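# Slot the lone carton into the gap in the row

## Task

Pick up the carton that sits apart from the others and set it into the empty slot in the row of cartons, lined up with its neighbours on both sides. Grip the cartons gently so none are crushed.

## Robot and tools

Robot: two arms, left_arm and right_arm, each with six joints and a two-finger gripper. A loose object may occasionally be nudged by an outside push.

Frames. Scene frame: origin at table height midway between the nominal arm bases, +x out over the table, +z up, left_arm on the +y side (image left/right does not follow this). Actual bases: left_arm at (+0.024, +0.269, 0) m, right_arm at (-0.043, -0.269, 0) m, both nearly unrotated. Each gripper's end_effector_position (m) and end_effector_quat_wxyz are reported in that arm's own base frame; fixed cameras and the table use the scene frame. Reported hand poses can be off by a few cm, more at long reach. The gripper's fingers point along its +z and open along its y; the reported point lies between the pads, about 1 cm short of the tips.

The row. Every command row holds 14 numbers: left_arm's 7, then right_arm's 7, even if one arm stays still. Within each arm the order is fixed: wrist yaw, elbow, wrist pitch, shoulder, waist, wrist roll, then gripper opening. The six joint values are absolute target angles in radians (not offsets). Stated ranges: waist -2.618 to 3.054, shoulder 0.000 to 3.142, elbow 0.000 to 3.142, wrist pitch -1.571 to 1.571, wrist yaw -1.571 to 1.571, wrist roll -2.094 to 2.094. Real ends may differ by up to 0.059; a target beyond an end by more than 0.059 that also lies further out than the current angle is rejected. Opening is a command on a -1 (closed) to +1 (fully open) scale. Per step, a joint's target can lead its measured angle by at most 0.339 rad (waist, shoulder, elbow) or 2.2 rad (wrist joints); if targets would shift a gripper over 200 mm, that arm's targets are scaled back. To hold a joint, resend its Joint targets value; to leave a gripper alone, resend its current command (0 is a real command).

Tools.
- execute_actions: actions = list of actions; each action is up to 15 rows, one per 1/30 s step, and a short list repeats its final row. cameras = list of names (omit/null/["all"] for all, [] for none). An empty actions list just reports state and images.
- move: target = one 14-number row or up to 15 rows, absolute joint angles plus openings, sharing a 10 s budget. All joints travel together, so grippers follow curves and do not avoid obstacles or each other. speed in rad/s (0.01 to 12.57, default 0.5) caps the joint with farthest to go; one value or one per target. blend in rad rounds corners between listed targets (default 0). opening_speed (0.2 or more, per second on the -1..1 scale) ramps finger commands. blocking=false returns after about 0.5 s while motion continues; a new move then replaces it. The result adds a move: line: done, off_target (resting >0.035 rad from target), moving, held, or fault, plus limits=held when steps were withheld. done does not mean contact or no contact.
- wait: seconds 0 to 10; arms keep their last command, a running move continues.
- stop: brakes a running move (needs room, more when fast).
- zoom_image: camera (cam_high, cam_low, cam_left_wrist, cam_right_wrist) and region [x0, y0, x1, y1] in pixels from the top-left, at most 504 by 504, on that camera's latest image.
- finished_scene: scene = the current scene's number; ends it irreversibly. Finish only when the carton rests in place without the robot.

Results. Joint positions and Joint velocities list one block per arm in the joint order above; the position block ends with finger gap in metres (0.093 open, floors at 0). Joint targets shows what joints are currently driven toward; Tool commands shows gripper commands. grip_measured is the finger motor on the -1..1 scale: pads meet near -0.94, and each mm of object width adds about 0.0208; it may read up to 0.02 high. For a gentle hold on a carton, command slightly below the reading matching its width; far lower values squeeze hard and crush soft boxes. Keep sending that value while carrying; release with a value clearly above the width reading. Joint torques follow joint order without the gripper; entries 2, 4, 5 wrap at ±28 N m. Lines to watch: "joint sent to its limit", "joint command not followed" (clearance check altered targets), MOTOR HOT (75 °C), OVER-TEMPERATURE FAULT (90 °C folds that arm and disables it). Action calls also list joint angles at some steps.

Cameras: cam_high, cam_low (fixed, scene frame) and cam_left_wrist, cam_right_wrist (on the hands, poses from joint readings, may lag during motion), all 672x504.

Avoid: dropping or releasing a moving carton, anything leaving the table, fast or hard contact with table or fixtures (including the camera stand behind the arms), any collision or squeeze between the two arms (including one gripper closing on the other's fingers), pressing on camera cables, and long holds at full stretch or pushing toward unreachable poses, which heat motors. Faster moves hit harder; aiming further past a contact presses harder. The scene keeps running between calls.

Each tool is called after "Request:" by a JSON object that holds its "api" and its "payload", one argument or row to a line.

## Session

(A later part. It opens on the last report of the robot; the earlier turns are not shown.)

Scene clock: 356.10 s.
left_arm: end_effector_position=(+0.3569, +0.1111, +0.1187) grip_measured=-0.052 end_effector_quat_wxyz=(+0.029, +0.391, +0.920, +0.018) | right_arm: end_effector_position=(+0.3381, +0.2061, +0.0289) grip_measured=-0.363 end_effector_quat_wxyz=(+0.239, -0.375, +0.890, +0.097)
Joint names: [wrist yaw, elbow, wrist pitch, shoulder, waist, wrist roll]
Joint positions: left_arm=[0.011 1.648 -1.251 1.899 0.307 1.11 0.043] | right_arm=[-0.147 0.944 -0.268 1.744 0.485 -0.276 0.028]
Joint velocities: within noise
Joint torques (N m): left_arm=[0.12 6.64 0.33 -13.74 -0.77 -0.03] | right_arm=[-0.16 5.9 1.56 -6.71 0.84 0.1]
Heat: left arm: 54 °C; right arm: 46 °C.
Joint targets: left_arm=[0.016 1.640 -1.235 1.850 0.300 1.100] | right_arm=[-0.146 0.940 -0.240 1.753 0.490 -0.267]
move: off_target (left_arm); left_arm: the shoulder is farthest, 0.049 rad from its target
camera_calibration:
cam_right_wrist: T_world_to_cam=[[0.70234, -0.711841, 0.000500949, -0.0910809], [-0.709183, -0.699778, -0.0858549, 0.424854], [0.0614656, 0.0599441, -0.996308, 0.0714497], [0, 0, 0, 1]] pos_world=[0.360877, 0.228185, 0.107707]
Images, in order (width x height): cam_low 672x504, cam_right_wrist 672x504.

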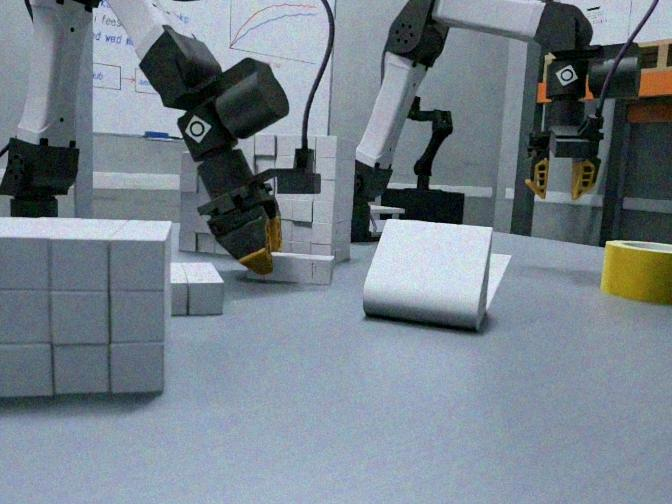

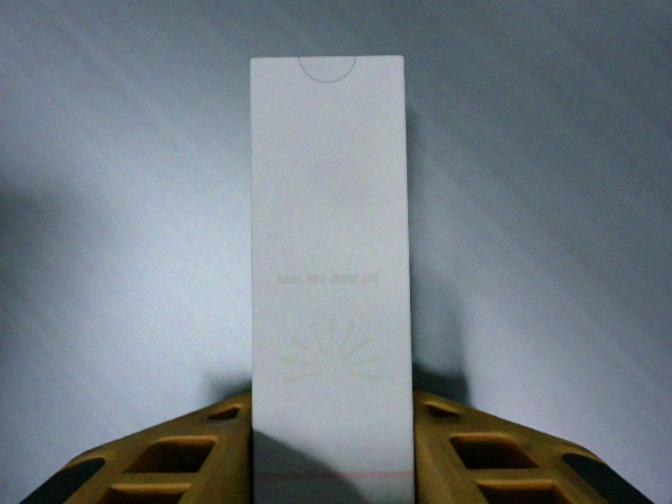

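Request:
{"api": "move", "payload": {
  "target": [
    [0.016, 1.64, -1.235, 1.85, 0.3, 1.1, -0.05, -0.146, 0.940, -0.48, 1.50, 0.490, -0.267, -0.37],
    [0.016, 1.64, -1.235, 1.85, 0.3, 1.1, -0.05, 0.120, 0.461, -0.617, 0.887, -0.118, 0.203, -0.37]
  ],
  "speed": [0.25, 0.5],
  "blend": [0.04, 0]
}}

Request:
{"api": "zoom_image", "payload": {
  "camera": "cam_right_wrist",
  "region": [170, 0, 500, 120]
}}

Scene clock: 407.10 s.
left_arm: end_effector_position=(+0.3569, +0.1111, +0.1187) grip_measured=-0.052 end_effector_quat_wxyz=(+0.029, +0.390, +0.920, +0.018) | right_arm: end_effector_position=(+0.2158, -0.0433, +0.0594) grip_measured=-0.363 end_effector_quat_wxyz=(+0.249, +0.161, +0.954, -0.044)
Joint names: [wrist yaw, elbow, wrist pitch, shoulder, waist, wrist roll]
Joint positions: left_arm=[0.011 1.648 -1.251 1.899 0.307 1.109 0.043] | right_arm=[0.111 0.464 -0.633 0.901 -0.113 0.193 0.028]
Joint velocities: within noise
Joint torques (N m): left_arm=[0.12 6.56 0.34 -13.72 -0.76 -0.01] | right_arm=[0.11 6.72 1.45 -2.14 -0.09 0.1]
Heat: left arm: 57 °C; right arm: 45 °C.
Joint targets: left_arm=[0.016 1.640 -1.235 1.850 0.300 1.100] | right_arm=[0.120 0.461 -0.617 0.887 -0.118 0.203]
move: off_target (left_arm); left_arm: the shoulder is farthest, 0.049 rad from its target
camera_calibration:
cam_left_wrist: T_world_to_cam=[[-0.722995, -0.686654, -0.0760586, 0.344367], [-0.659057, 0.652511, 0.373996, 0.159297], [-0.207177, 0.320524, -0.924306, 0.226648], [0, 0, 0, 1]] pos_world=[0.400917, 0.0598716, 0.176107]
cam_right_wrist: T_world_to_cam=[[-0.345431, -0.93844, -0.00284493, 0.0337751], [-0.935751, 0.344667, -0.0746704, 0.259696], [0.0710543, -0.0231313, -0.997204, 0.118653], [0, 0, 0, 1]] pos_world=[0.246247, -0.0550681, 0.137809]

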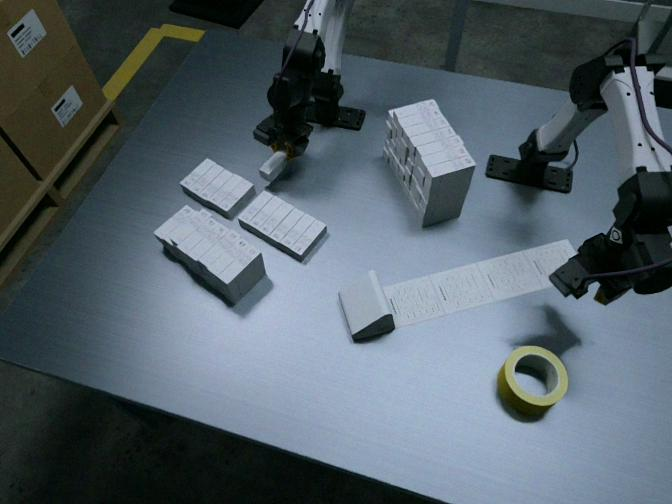

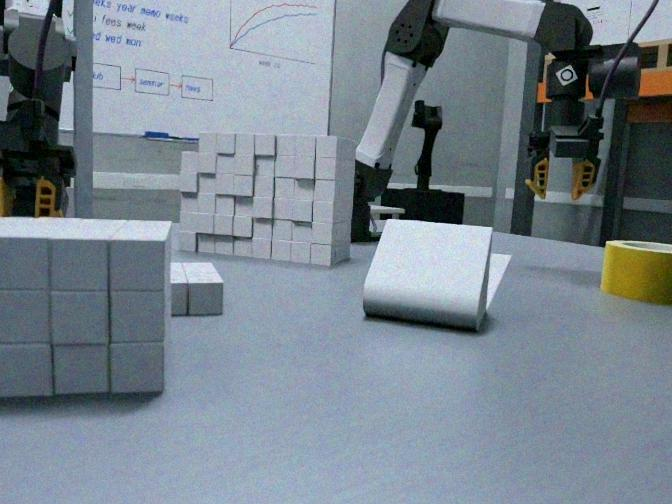

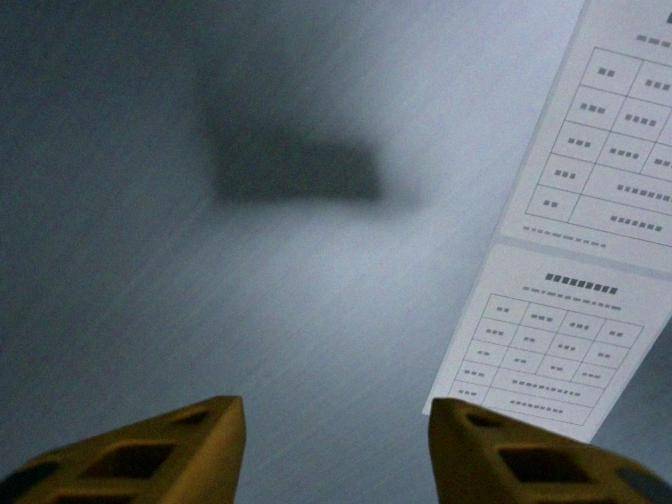

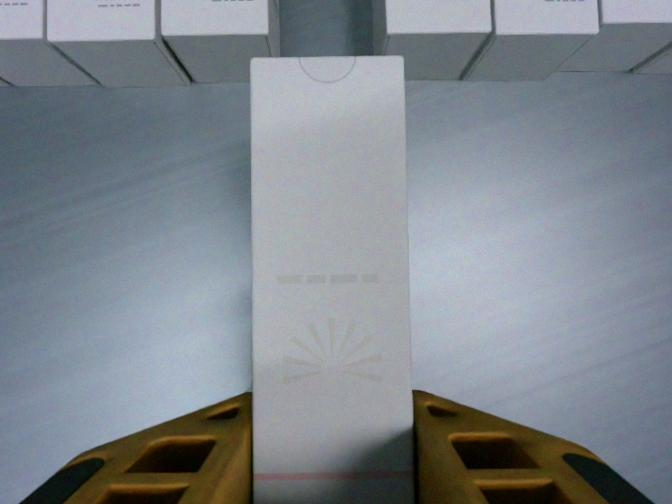

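Scaled by 1.527.

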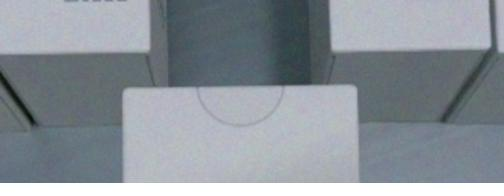

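Request:
{"api": "move", "payload": {
  "target": [0.016, 1.64, -1.235, 1.85, 0.3, 1.1, -0.05, 0.098, 0.347, -0.445, 0.943, -0.125, 0.177, -0.37],
  "speed": 0.15,
  "cameras": ["cam_right_wrist", "cam_low"]
}}

Request:
{"api": "zoom_image", "payload": {
  "camera": "cam_right_wrist",
  "region": [170, 0, 500, 120]
}}

Scene clock: 466.83 s.
left_arm: end_effector_position=(+0.3569, +0.1111, +0.1187) grip_measured=-0.052 end_effector_quat_wxyz=(+0.029, +0.390, +0.920, +0.018) | right_arm: end_effector_position=(+0.2145, -0.0436, +0.0297) grip_measured=-0.363 end_effector_quat_wxyz=(+0.252, +0.159, +0.954, -0.043)
Joint names: [wrist yaw, elbow, wrist pitch, shoulder, waist, wrist roll]
Joint positions: left_arm=[0.011 1.648 -1.251 1.899 0.307 1.109 0.043] | right_arm=[0.106 0.351 -0.478 0.937 -0.119 0.183 0.028]
Joint velocities: within noise
Joint torques (N m): left_arm=[0.11 6.61 0.33 -13.74 -0.72 -0.01] | right_arm=[-0.09 6.45 1.61 -0.25 -0.13 -0.06]
Heat: left arm: 60 °C; right arm: 46 °C.
Joint targets: left_arm=[0.016 1.640 -1.235 1.850 0.300 1.100] | right_arm=[0.098 0.347 -0.445 0.943 -0.125 0.177]
move: off_target (left_arm); left_arm: the shoulder is farthest, 0.049 rad from its target
camera_calibration:
cam_right_wrist: T_world_to_cam=[[-0.341425, -0.939896, -0.00485446, 0.0320536], [-0.936747, 0.340695, -0.0801931, 0.256545], [0.0770271, -0.0228325, -0.996768, 0.0878616], [0, 0, 0, 1]] pos_world=[0.244494, -0.0552704, 0.108306]
Images, in order (width x height): cam_low 672x504, cam_right_wrist 672x504.

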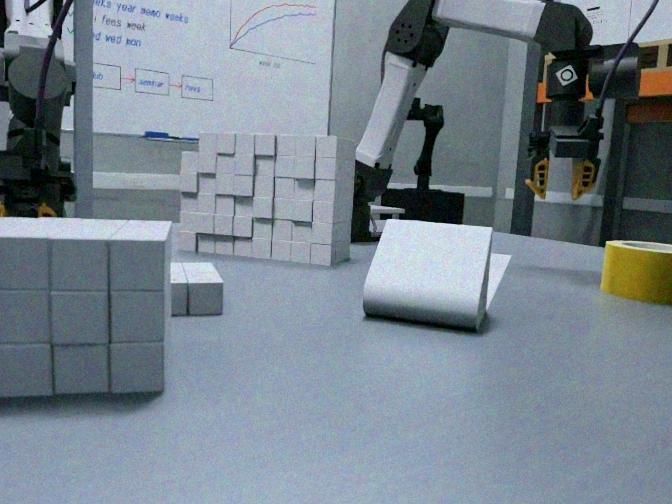

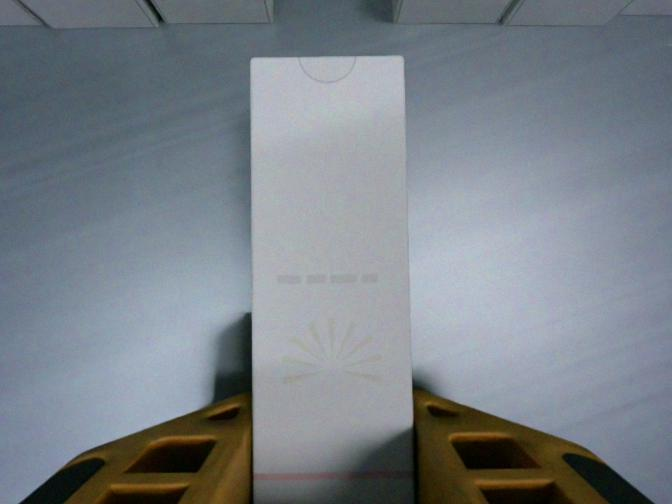

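Scaled by 1.527.

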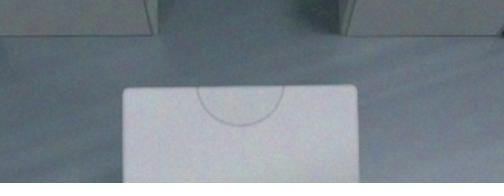

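Request:
{"api": "move", "payload": {
  "target": [0.016, 1.64, -1.235, 1.85, 0.3, 1.1, -0.05, 0.078, 0.404, -0.397, 1.004, -0.159, 0.143, -0.37],
  "speed": 0.12,
  "cameras": ["cam_right_wrist", "cam_high"]
}}

Request:
{"api": "zoom_image", "payload": {
  "camera": "cam_right_wrist",
  "region": [170, 0, 500, 120]
}}

Request:
{"api": "zoom_image", "payload": {
  "camera": "cam_high",
  "region": [180, 100, 340, 240]
}}

Scene clock: 518.67 s.
left_arm: end_effector_position=(+0.3569, +0.1111, +0.1187) grip_measured=-0.052 end_effector_quat_wxyz=(+0.029, +0.390, +0.920, +0.018) | right_arm: end_effector_position=(+0.2243, -0.0494, +0.0296) grip_measured=-0.363 end_effector_quat_wxyz=(+0.254, +0.157, +0.953, -0.042)
Joint names: [wrist yaw, elbow, wrist pitch, shoulder, waist, wrist roll]
Joint positions: left_arm=[0.011 1.648 -1.251 1.899 0.307 1.109 0.043] | right_arm=[0.087 0.37 -0.43 0.997 -0.153 0.15 0.028]
Joint velocities: within noise
Joint torques (N m): left_arm=[0.14 6.61 0.34 -13.72 -0.75 -0.02] | right_arm=[-0.12 10.13 1.64 -0.58 -0.12 -0.07]
Heat: left arm: 61 °C; right arm: 47 °C.
Joint targets: left_arm=[0.016 1.640 -1.235 1.850 0.300 1.100] | right_arm=[0.078 0.404 -0.397 1.004 -0.159 0.143]
move: off_target (left_arm); left_arm: the shoulder is farthest, 0.049 rad from its target
camera_calibration:
cam_right_wrist: T_world_to_cam=[[-0.337488, -0.94131, -0.00611299, 0.0290929], [-0.937847, 0.336791, -0.0837597, 0.267817], [0.0809027, -0.0225349, -0.996467, 0.0860984], [0, 0, 0, 1]] pos_world=[0.254024, -0.0608727, 0.108404]
Images, in order (width x height): cam_high 672x504, cam_right_wrist 672x504.

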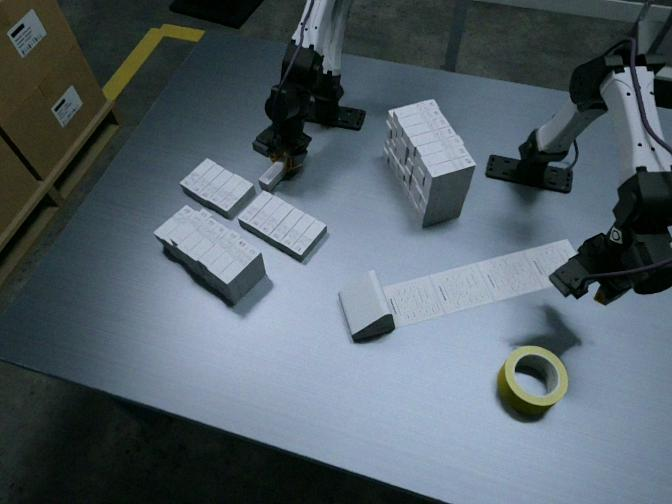

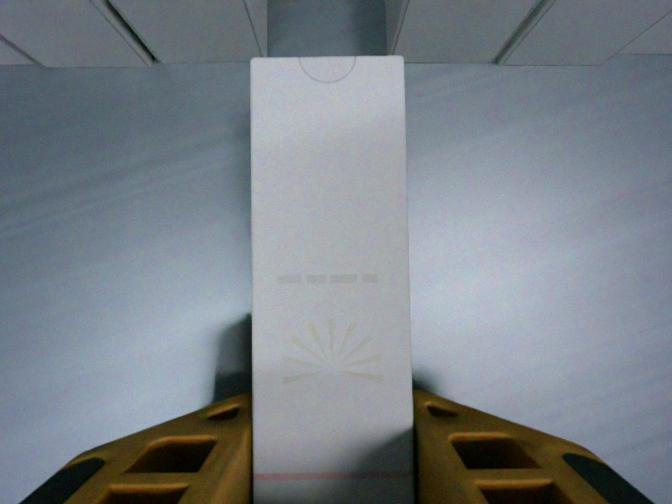

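Scaled by 1.527.

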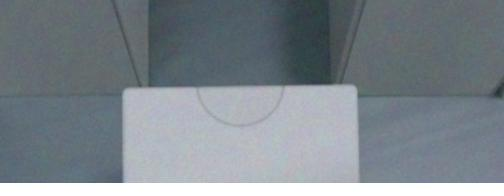

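Scaled by 3.150.

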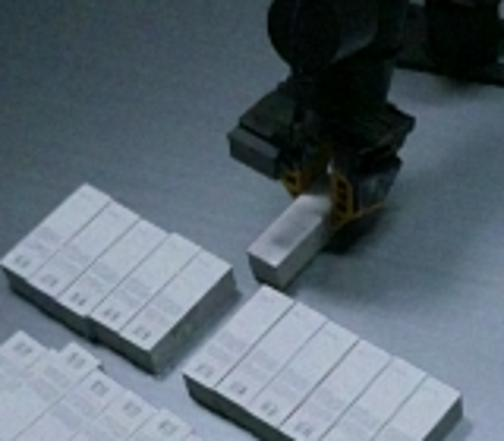

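Request:
{"api": "move", "payload": {
  "target": [0.016, 1.64, -1.235, 1.85, 0.3, 1.1, -0.05, 0.064, 0.475, -0.311, 1.156, -0.185, 0.120, -0.37],
  "speed": 0.12,
  "cameras": ["cam_right_wrist", "cam_high"]
}}

Request:
{"api": "zoom_image", "payload": {
  "camera": "cam_high",
  "region": [180, 100, 340, 240]
}}

Scene clock: 538.50 s.
left_arm: end_effector_position=(+0.3569, +0.1111, +0.1187) grip_measured=-0.052 end_effector_quat_wxyz=(+0.029, +0.390, +0.920, +0.018) | right_arm: end_effector_position=(+0.2506, -0.0579, +0.0306) grip_measured=-0.363 end_effector_quat_wxyz=(+0.255, +0.156, +0.953, -0.042)
Joint names: [wrist yaw, elbow, wrist pitch, shoulder, waist, wrist roll]
Joint positions: left_arm=[0.011 1.648 -1.251 1.899 0.307 1.109 0.043] | right_arm=[0.073 0.441 -0.345 1.148 -0.179 0.127 0.028]
Joint velocities: within noise
Joint torques (N m): left_arm=[0.13 6.58 0.34 -13.64 -0.79 -0.02] | right_arm=[-0.13 9.94 1.68 -1.61 -0.12 -0.05]
Heat: left arm: 62 °C; right arm: 46 °C.
Joint targets: left_arm=[0.016 1.640 -1.235 1.850 0.300 1.100] | right_arm=[0.064 0.475 -0.311 1.156 -0.185 0.120]
move: off_target (left_arm); left_arm: the shoulder is farthest, 0.049 rad from its target
camera_calibration:
cam_right_wrist: T_world_to_cam=[[-0.33647, -0.941668, -0.00706131, 0.0297075], [-0.937967, 0.335795, -0.0863696, 0.295521], [0.0837026, -0.0224375, -0.996238, 0.0840856], [0, 0, 0, 1]] pos_world=[0.280146, -0.0693731, 0.109503]
Images, in order (width x height): cam_high 672x504, cam_right_wrist 672x504.

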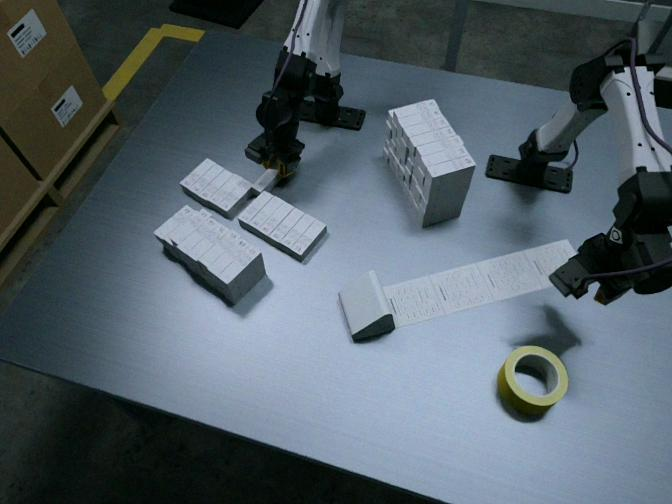

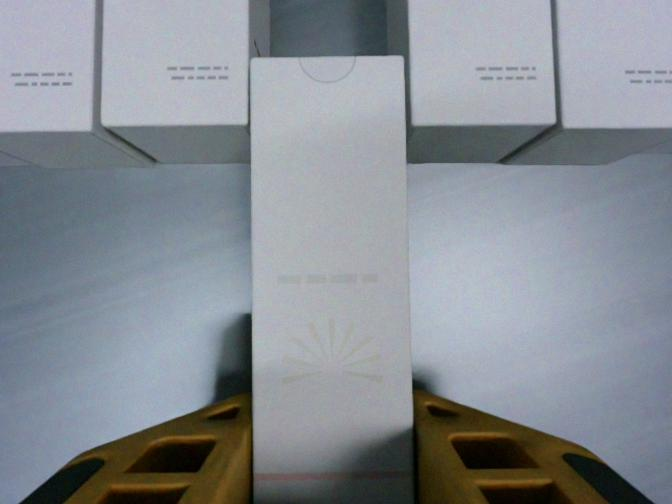

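Scaled by 3.150.

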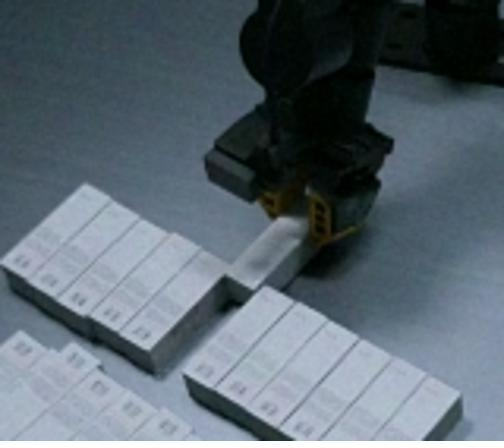

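Request:
{"api": "move", "payload": {
  "target": [0.016, 1.64, -1.235, 1.85, 0.3, 1.1, -0.05, 0.051, 0.598, -0.235, 1.352, -0.214, 0.096, -0.37],
  "speed": 0.12,
  "cameras": ["cam_right_wrist", "cam_high"]
}}

Request:
{"api": "zoom_image", "payload": {
  "camera": "cam_high",
  "region": [180, 100, 340, 240]
}}

Scene clock: 551.90 s.
left_arm: end_effector_position=(+0.3569, +0.1111, +0.1187) grip_measured=-0.052 end_effector_quat_wxyz=(+0.029, +0.390, +0.920, +0.018) | right_arm: end_effector_position=(+0.2894, -0.0715, +0.0317) grip_measured=-0.363 end_effector_quat_wxyz=(+0.256, +0.157, +0.953, -0.043)
Joint names: [wrist yaw, elbow, wrist pitch, shoulder, waist, wrist roll]
Joint positions: left_arm=[0.011 1.648 -1.251 1.899 0.307 1.109 0.043] | right_arm=[0.06 0.565 -0.27 1.343 -0.208 0.103 0.028]
Joint velocities: within noise
Joint torques (N m): left_arm=[0.12 6.61 0.33 -13.74 -0.76 -0.01] | right_arm=[-0.14 9.65 1.66 -3.07 -0.12 -0.05]
Heat: left arm: 63 °C; right arm: 47 °C.
Joint targets: left_arm=[0.016 1.640 -1.235 1.850 0.300 1.100] | right_arm=[0.051 0.598 -0.235 1.352 -0.214 0.096]
move: off_target (left_arm); left_arm: the shoulder is farthest, 0.049 rad from its target
camera_calibration:
cam_right_wrist: T_world_to_cam=[[-0.338273, -0.941026, -0.00646922, 0.0304555], [-0.937118, 0.33748, -0.0889757, 0.336574], [0.0859117, -0.0240356, -0.996013, 0.0808812], [0, 0, 0, 1]] pos_world=[0.318763, -0.0829834, 0.110703]
Images, in order (width x height): cam_high 672x504, cam_right_wrist 672x504.

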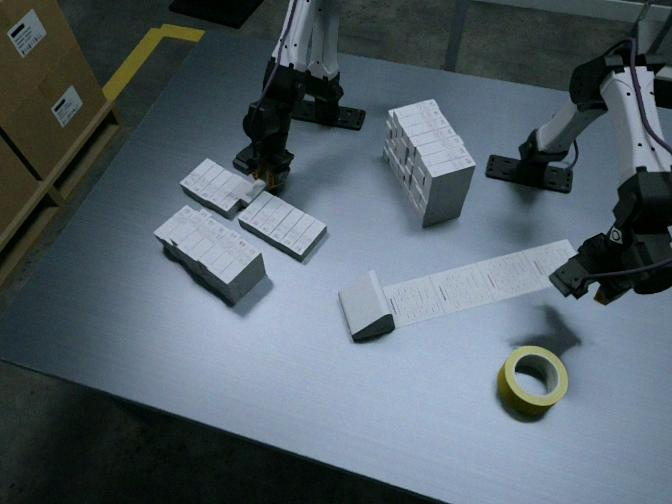

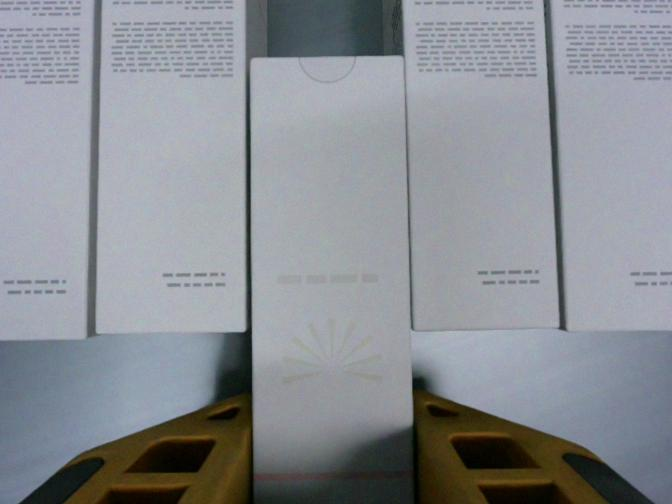

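Scaled by 3.150.

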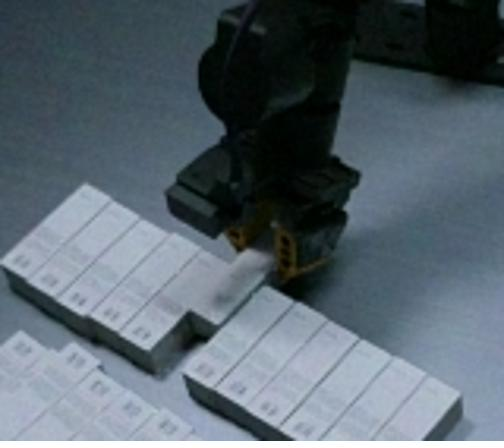

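Request:
{"api": "move", "payload": {
  "target": [
    [0.016, 1.64, -1.235, 1.85, 0.3, 1.1, -0.05, 0.051, 0.598, -0.235, 1.352, -0.214, 0.096, 0.15],
    [0.016, 1.64, -1.235, 1.85, 0.3, 1.1, -0.05, 0.089, 0.404, -0.370, 1.055, -0.161, 0.148, 0.15],
    [0.016, 1.64, -1.235, 1.85, 0.3, 1.1, -0.05, 0.089, 0.404, -0.370, 1.055, -0.161, 0.148, -0.96]
  ],
  "speed": 0.25,
  "opening_speed": 0.8,
  "cameras": ["cam_right_wrist", "cam_high"]
}}

Request:
{"api": "zoom_image", "payload": {
  "camera": "cam_high",
  "region": [180, 100, 340, 240]
}}

Scene clock: 570.40 s.
left_arm: end_effector_position=(+0.3569, +0.1111, +0.1187) grip_measured=-0.052 end_effector_quat_wxyz=(+0.029, +0.390, +0.920, +0.018) | right_arm: end_effector_position=(+0.2400, -0.0544, +0.0329) grip_measured=-0.954 end_effector_quat_wxyz=(+0.260, +0.157, +0.952, -0.043)
Joint names: [wrist yaw, elbow, wrist pitch, shoulder, waist, wrist roll]
Joint positions: left_arm=[0.011 1.648 -1.251 1.899 0.307 1.109 0.043] | right_arm=[0.082 0.41 -0.38 1.073 -0.167 0.138 0]
Joint velocities: within noise
Joint torques (N m): left_arm=[0.13 6.63 0.34 -13.7 -0.72 -0.02] | right_arm=[0.06 6.13 1.42 -3.48 0.85 0.11]
Heat: left arm: 63 °C; right arm: 45 °C.
Joint targets: left_arm=[0.016 1.640 -1.235 1.850 0.300 1.100] | right_arm=[0.089 0.404 -0.370 1.055 -0.161 0.148]
move: off_target (left_arm); left_arm: the shoulder is farthest, 0.049 rad from its target
camera_calibration:
cam_right_wrist: T_world_to_cam=[[-0.338413, -0.940977, -0.0062545, 0.0299401], [-0.936389, 0.337406, -0.0966031, 0.284683], [0.0930116, -0.0268351, -0.995303, 0.0848106], [0, 0, 0, 1]] pos_world=[0.268818, -0.0656048, 0.112101]
Images, in order (width x height): cam_high 672x504, cam_right_wrist 672x504.

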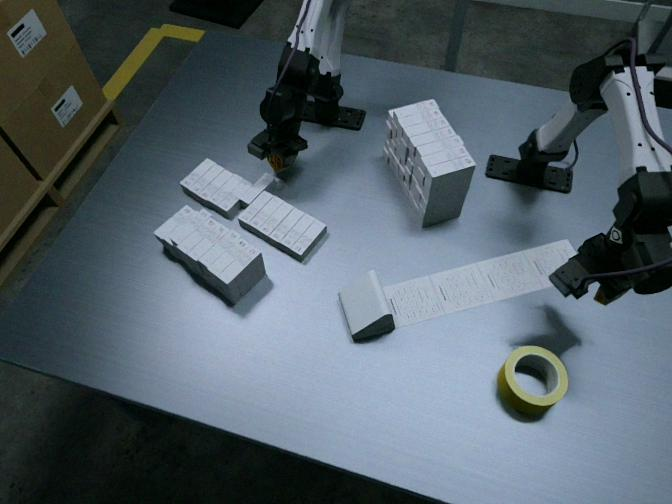

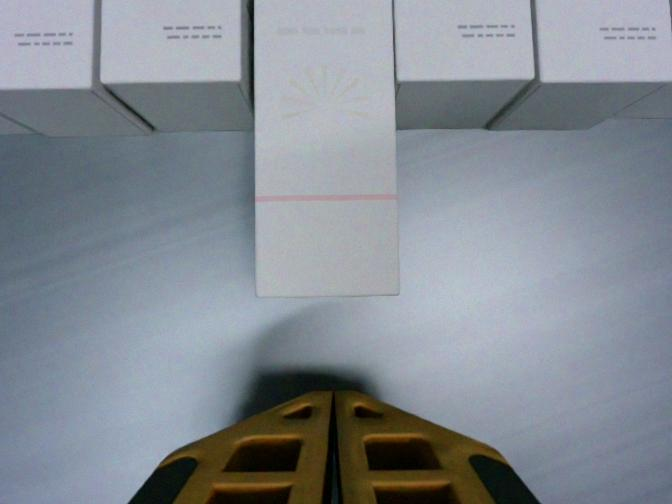

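Scaled by 3.150.

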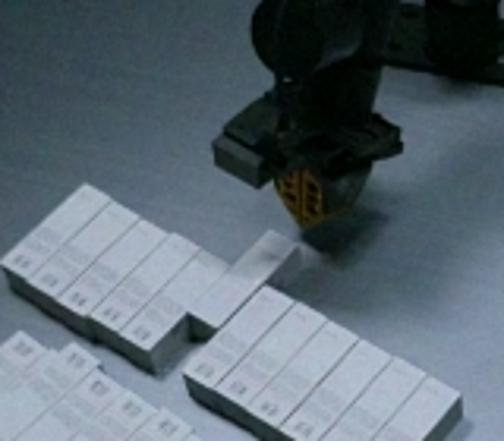

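Request:
{"api": "move", "payload": {
  "target": [
    [0.016, 1.64, -1.235, 1.85, 0.3, 1.1, -0.05, 0.067, 0.467, -0.287, 1.172, -0.180, 0.125, -0.96],
    [0.016, 1.64, -1.235, 1.85, 0.3, 1.1, -0.05, 0.051, 0.614, -0.204, 1.401, -0.212, 0.097, -0.96]
  ],
  "speed": [0.15, 0.12],
  "blend": [0.02, 0],
  "cameras": ["cam_right_wrist", "cam_high"]
}}

Request:
{"api": "zoom_image", "payload": {
  "camera": "cam_high",
  "region": [180, 100, 340, 240]
}}

Scene clock: 612.57 s.
left_arm: end_effector_position=(+0.3569, +0.1111, +0.1187) grip_measured=-0.052 end_effector_quat_wxyz=(+0.029, +0.390, +0.920, +0.018) | right_arm: end_effector_position=(+0.2983, -0.0729, +0.0282) grip_measured=-0.954 end_effector_quat_wxyz=(+0.258, +0.157, +0.952, -0.043)
Joint names: [wrist yaw, elbow, wrist pitch, shoulder, waist, wrist roll]
Joint positions: left_arm=[0.011 1.648 -1.251 1.899 0.307 1.109 0.043] | right_arm=[0.061 0.583 -0.237 1.391 -0.206 0.104 0]
Joint velocities: within noise
Joint torques (N m): left_arm=[0.12 6.58 0.35 -13.71 -0.76 -0.01] | right_arm=[-0.15 9.37 1.65 -3.32 -0.1 -0.04]
Heat: left arm: 64 °C; right arm: 44 °C.
Joint targets: left_arm=[0.016 1.640 -1.235 1.850 0.300 1.100] | right_arm=[0.051 0.614 -0.204 1.401 -0.212 0.097]
move: off_target (left_arm); left_arm: the shoulder is farthest, 0.049 rad from its target
camera_calibration:
cam_right_wrist: T_world_to_cam=[[-0.337604, -0.941261, -0.0071129, 0.0320814], [-0.937061, 0.336793, -0.0921243, 0.345106], [0.0891087, -0.0244363, -0.995722, 0.0755037], [0, 0, 0, 1]] pos_world=[0.327488, -0.0841872, 0.107201]
Images, in order (width x height): cam_high 672x504, cam_right_wrist 672x504.

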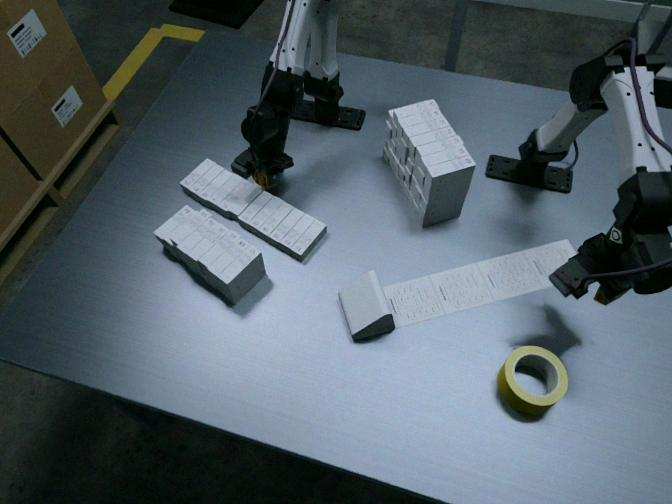

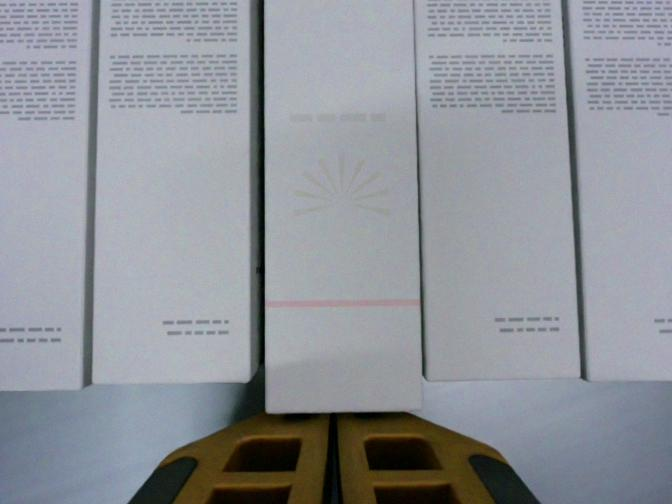

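Scaled by 3.150.

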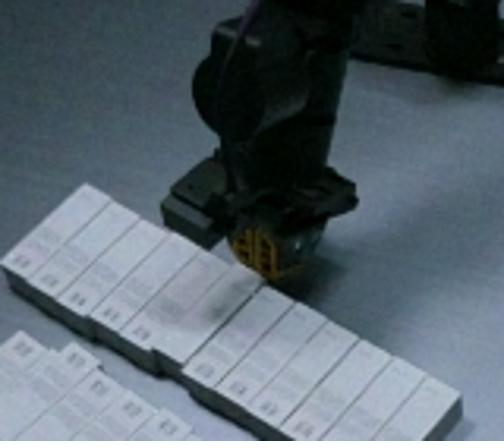

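Request:
{"api": "move", "payload": {
  "target": [0.016, 1.64, -1.235, 1.85, 0.3, 1.1, -0.05, 0.0495, 0.6333, -0.1986, 1.4256, -0.215, 0.0944, -0.96],
  "speed": 0.06,
  "cameras": ["cam_right_wrist", "cam_high"]
}}

Request:
{"api": "zoom_image", "payload": {
  "camera": "cam_right_wrist",
  "region": [220, 340, 460, 460]
}}

Scene clock: 625.60 s.
left_arm: end_effector_position=(+0.3569, +0.1111, +0.1187) grip_measured=-0.052 end_effector_quat_wxyz=(+0.029, +0.390, +0.920, +0.018) | right_arm: end_effector_position=(+0.3037, -0.0747, +0.0282) grip_measured=-0.954 end_effector_quat_wxyz=(+0.258, +0.157, +0.952, -0.043)
Joint names: [wrist yaw, elbow, wrist pitch, shoulder, waist, wrist roll]
Joint positions: left_arm=[0.011 1.648 -1.251 1.899 0.307 1.109 0.043] | right_arm=[0.059 0.602 -0.231 1.415 -0.209 0.101 0]
Joint velocities: within noise
Joint torques (N m): left_arm=[0.12 6.6 0.34 -13.67 -0.72 -0.01] | right_arm=[-0.14 9.42 1.65 -3.49 -0.13 -0.03]
Heat: left arm: 65 °C; right arm: 45 °C.
Joint targets: left_arm=[0.016 1.640 -1.235 1.850 0.300 1.100] | right_arm=[0.050 0.633 -0.199 1.426 -0.215 0.094]
move: off_target (left_arm); left_arm: the shoulder is farthest, 0.049 rad from its target
camera_calibration:
cam_right_wrist: T_world_to_cam=[[-0.337232, -0.941396, -0.00692014, 0.0319586], [-0.937186, 0.336402, -0.0922853, 0.350832], [0.089205, -0.0246361, -0.995709, 0.0749253], [0, 0, 0, 1]] pos_world=[0.332889, -0.0860892, 0.107202]
Images, in order (width x height): cam_high 672x504, cam_right_wrist 672x504.

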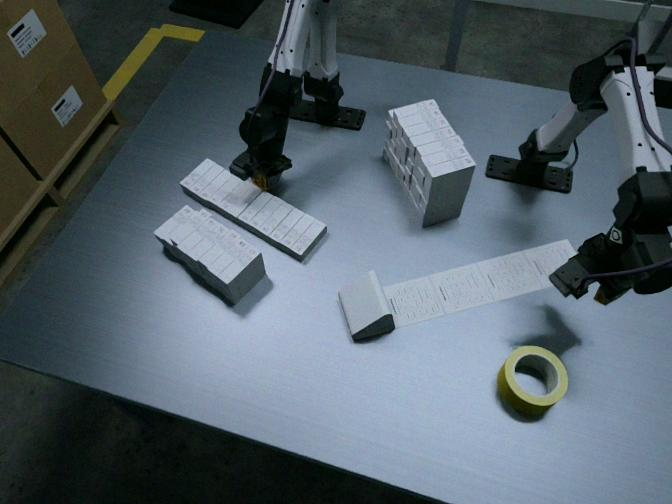

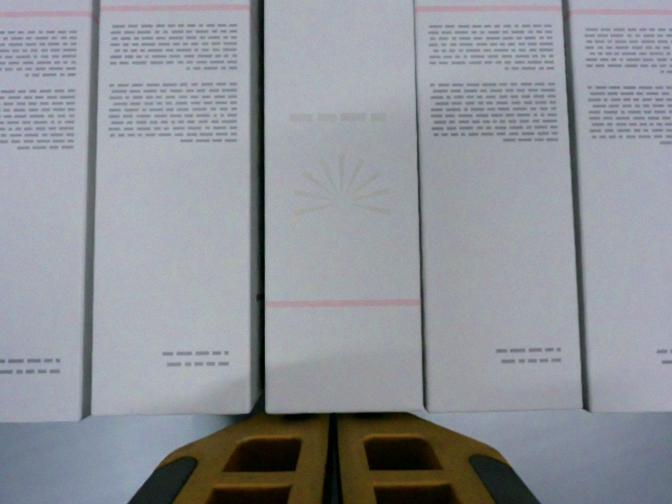

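Scaled by 2.100.

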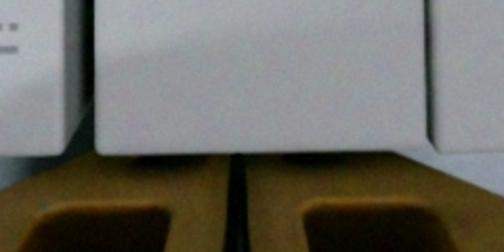

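Request:
{"api": "move", "payload": {
  "target": [0.016, 1.64, -1.235, 1.85, 0.3, 1.1, -0.05, 0.064, 0.50, -0.36, 1.16, -0.205, 0.105, -0.96],
  "speed": 0.3,
  "cameras": ["cam_right_wrist", "cam_high"]
}}

Request:
{"api": "zoom_image", "payload": {
  "camera": "cam_high",
  "region": [180, 130, 340, 270]
}}

Scene clock: 634.90 s.
left_arm: end_effector_position=(+0.3569, +0.1111, +0.1187) grip_measured=-0.052 end_effector_quat_wxyz=(+0.029, +0.390, +0.920, +0.018) | right_arm: end_effector_position=(+0.2621, -0.0659, +0.0421) grip_measured=-0.954 end_effector_quat_wxyz=(+0.258, +0.157, +0.952, -0.043)
Joint names: [wrist yaw, elbow, wrist pitch, shoulder, waist, wrist roll]
Joint positions: left_arm=[0.011 1.648 -1.251 1.899 0.307 1.109 0.043] | right_arm=[0.059 0.506 -0.369 1.181 -0.209 0.101 0]
Joint velocities: within noise
Joint torques (N m): left_arm=[0.13 6.61 0.35 -13.67 -0.7 -0.02] | right_arm=[0.02 6.05 1.42 -4.67 0.75 0.05]
Heat: left arm: 65 °C; right arm: 45 °C.
Joint targets: left_arm=[0.016 1.640 -1.235 1.850 0.300 1.100] | right_arm=[0.064 0.500 -0.360 1.160 -0.205 0.105]
move: off_target (left_arm); left_arm: the shoulder is farthest, 0.049 rad from its target
camera_calibration:
cam_right_wrist: T_world_to_cam=[[-0.337218, -0.9414, -0.00705439, 0.0263833], [-0.937153, 0.33639, -0.0926585, 0.310078], [0.0896017, -0.024635, -0.995673, 0.0925845], [0, 0, 0, 1]] pos_world=[0.291192, -0.0771892, 0.121101]
Images, in order (width x height): cam_high 672x504, cam_right_wrist 672x504.

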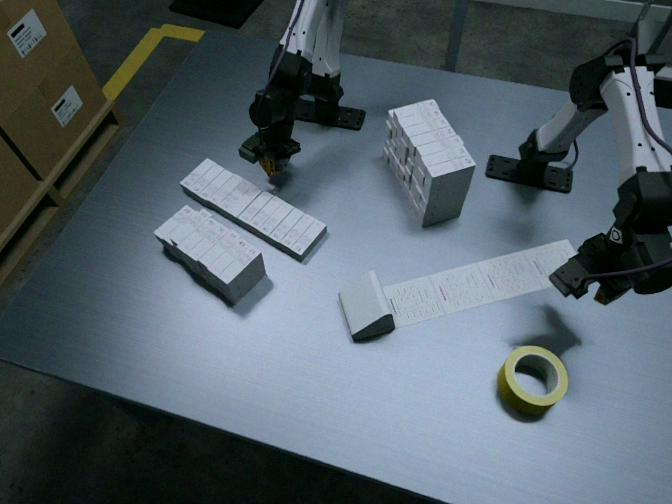

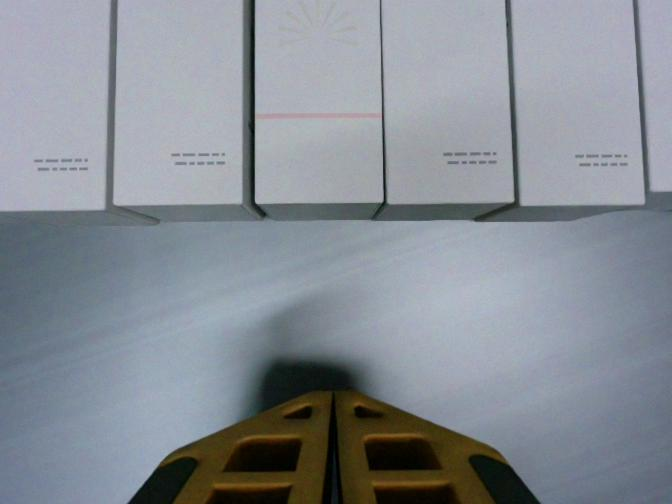

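Scaled by 3.150.

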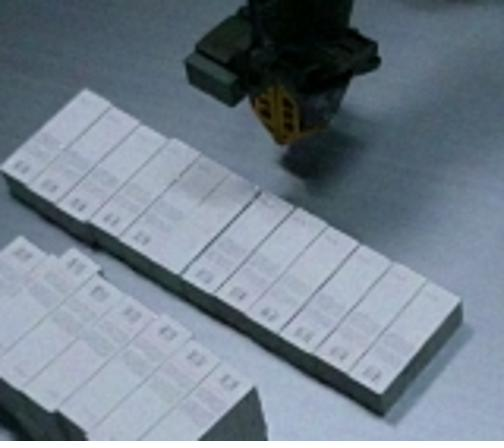

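Request:
{"api": "finished_scene", "payload": {
  "scene": 2
}}

The scene is finished: the task was done.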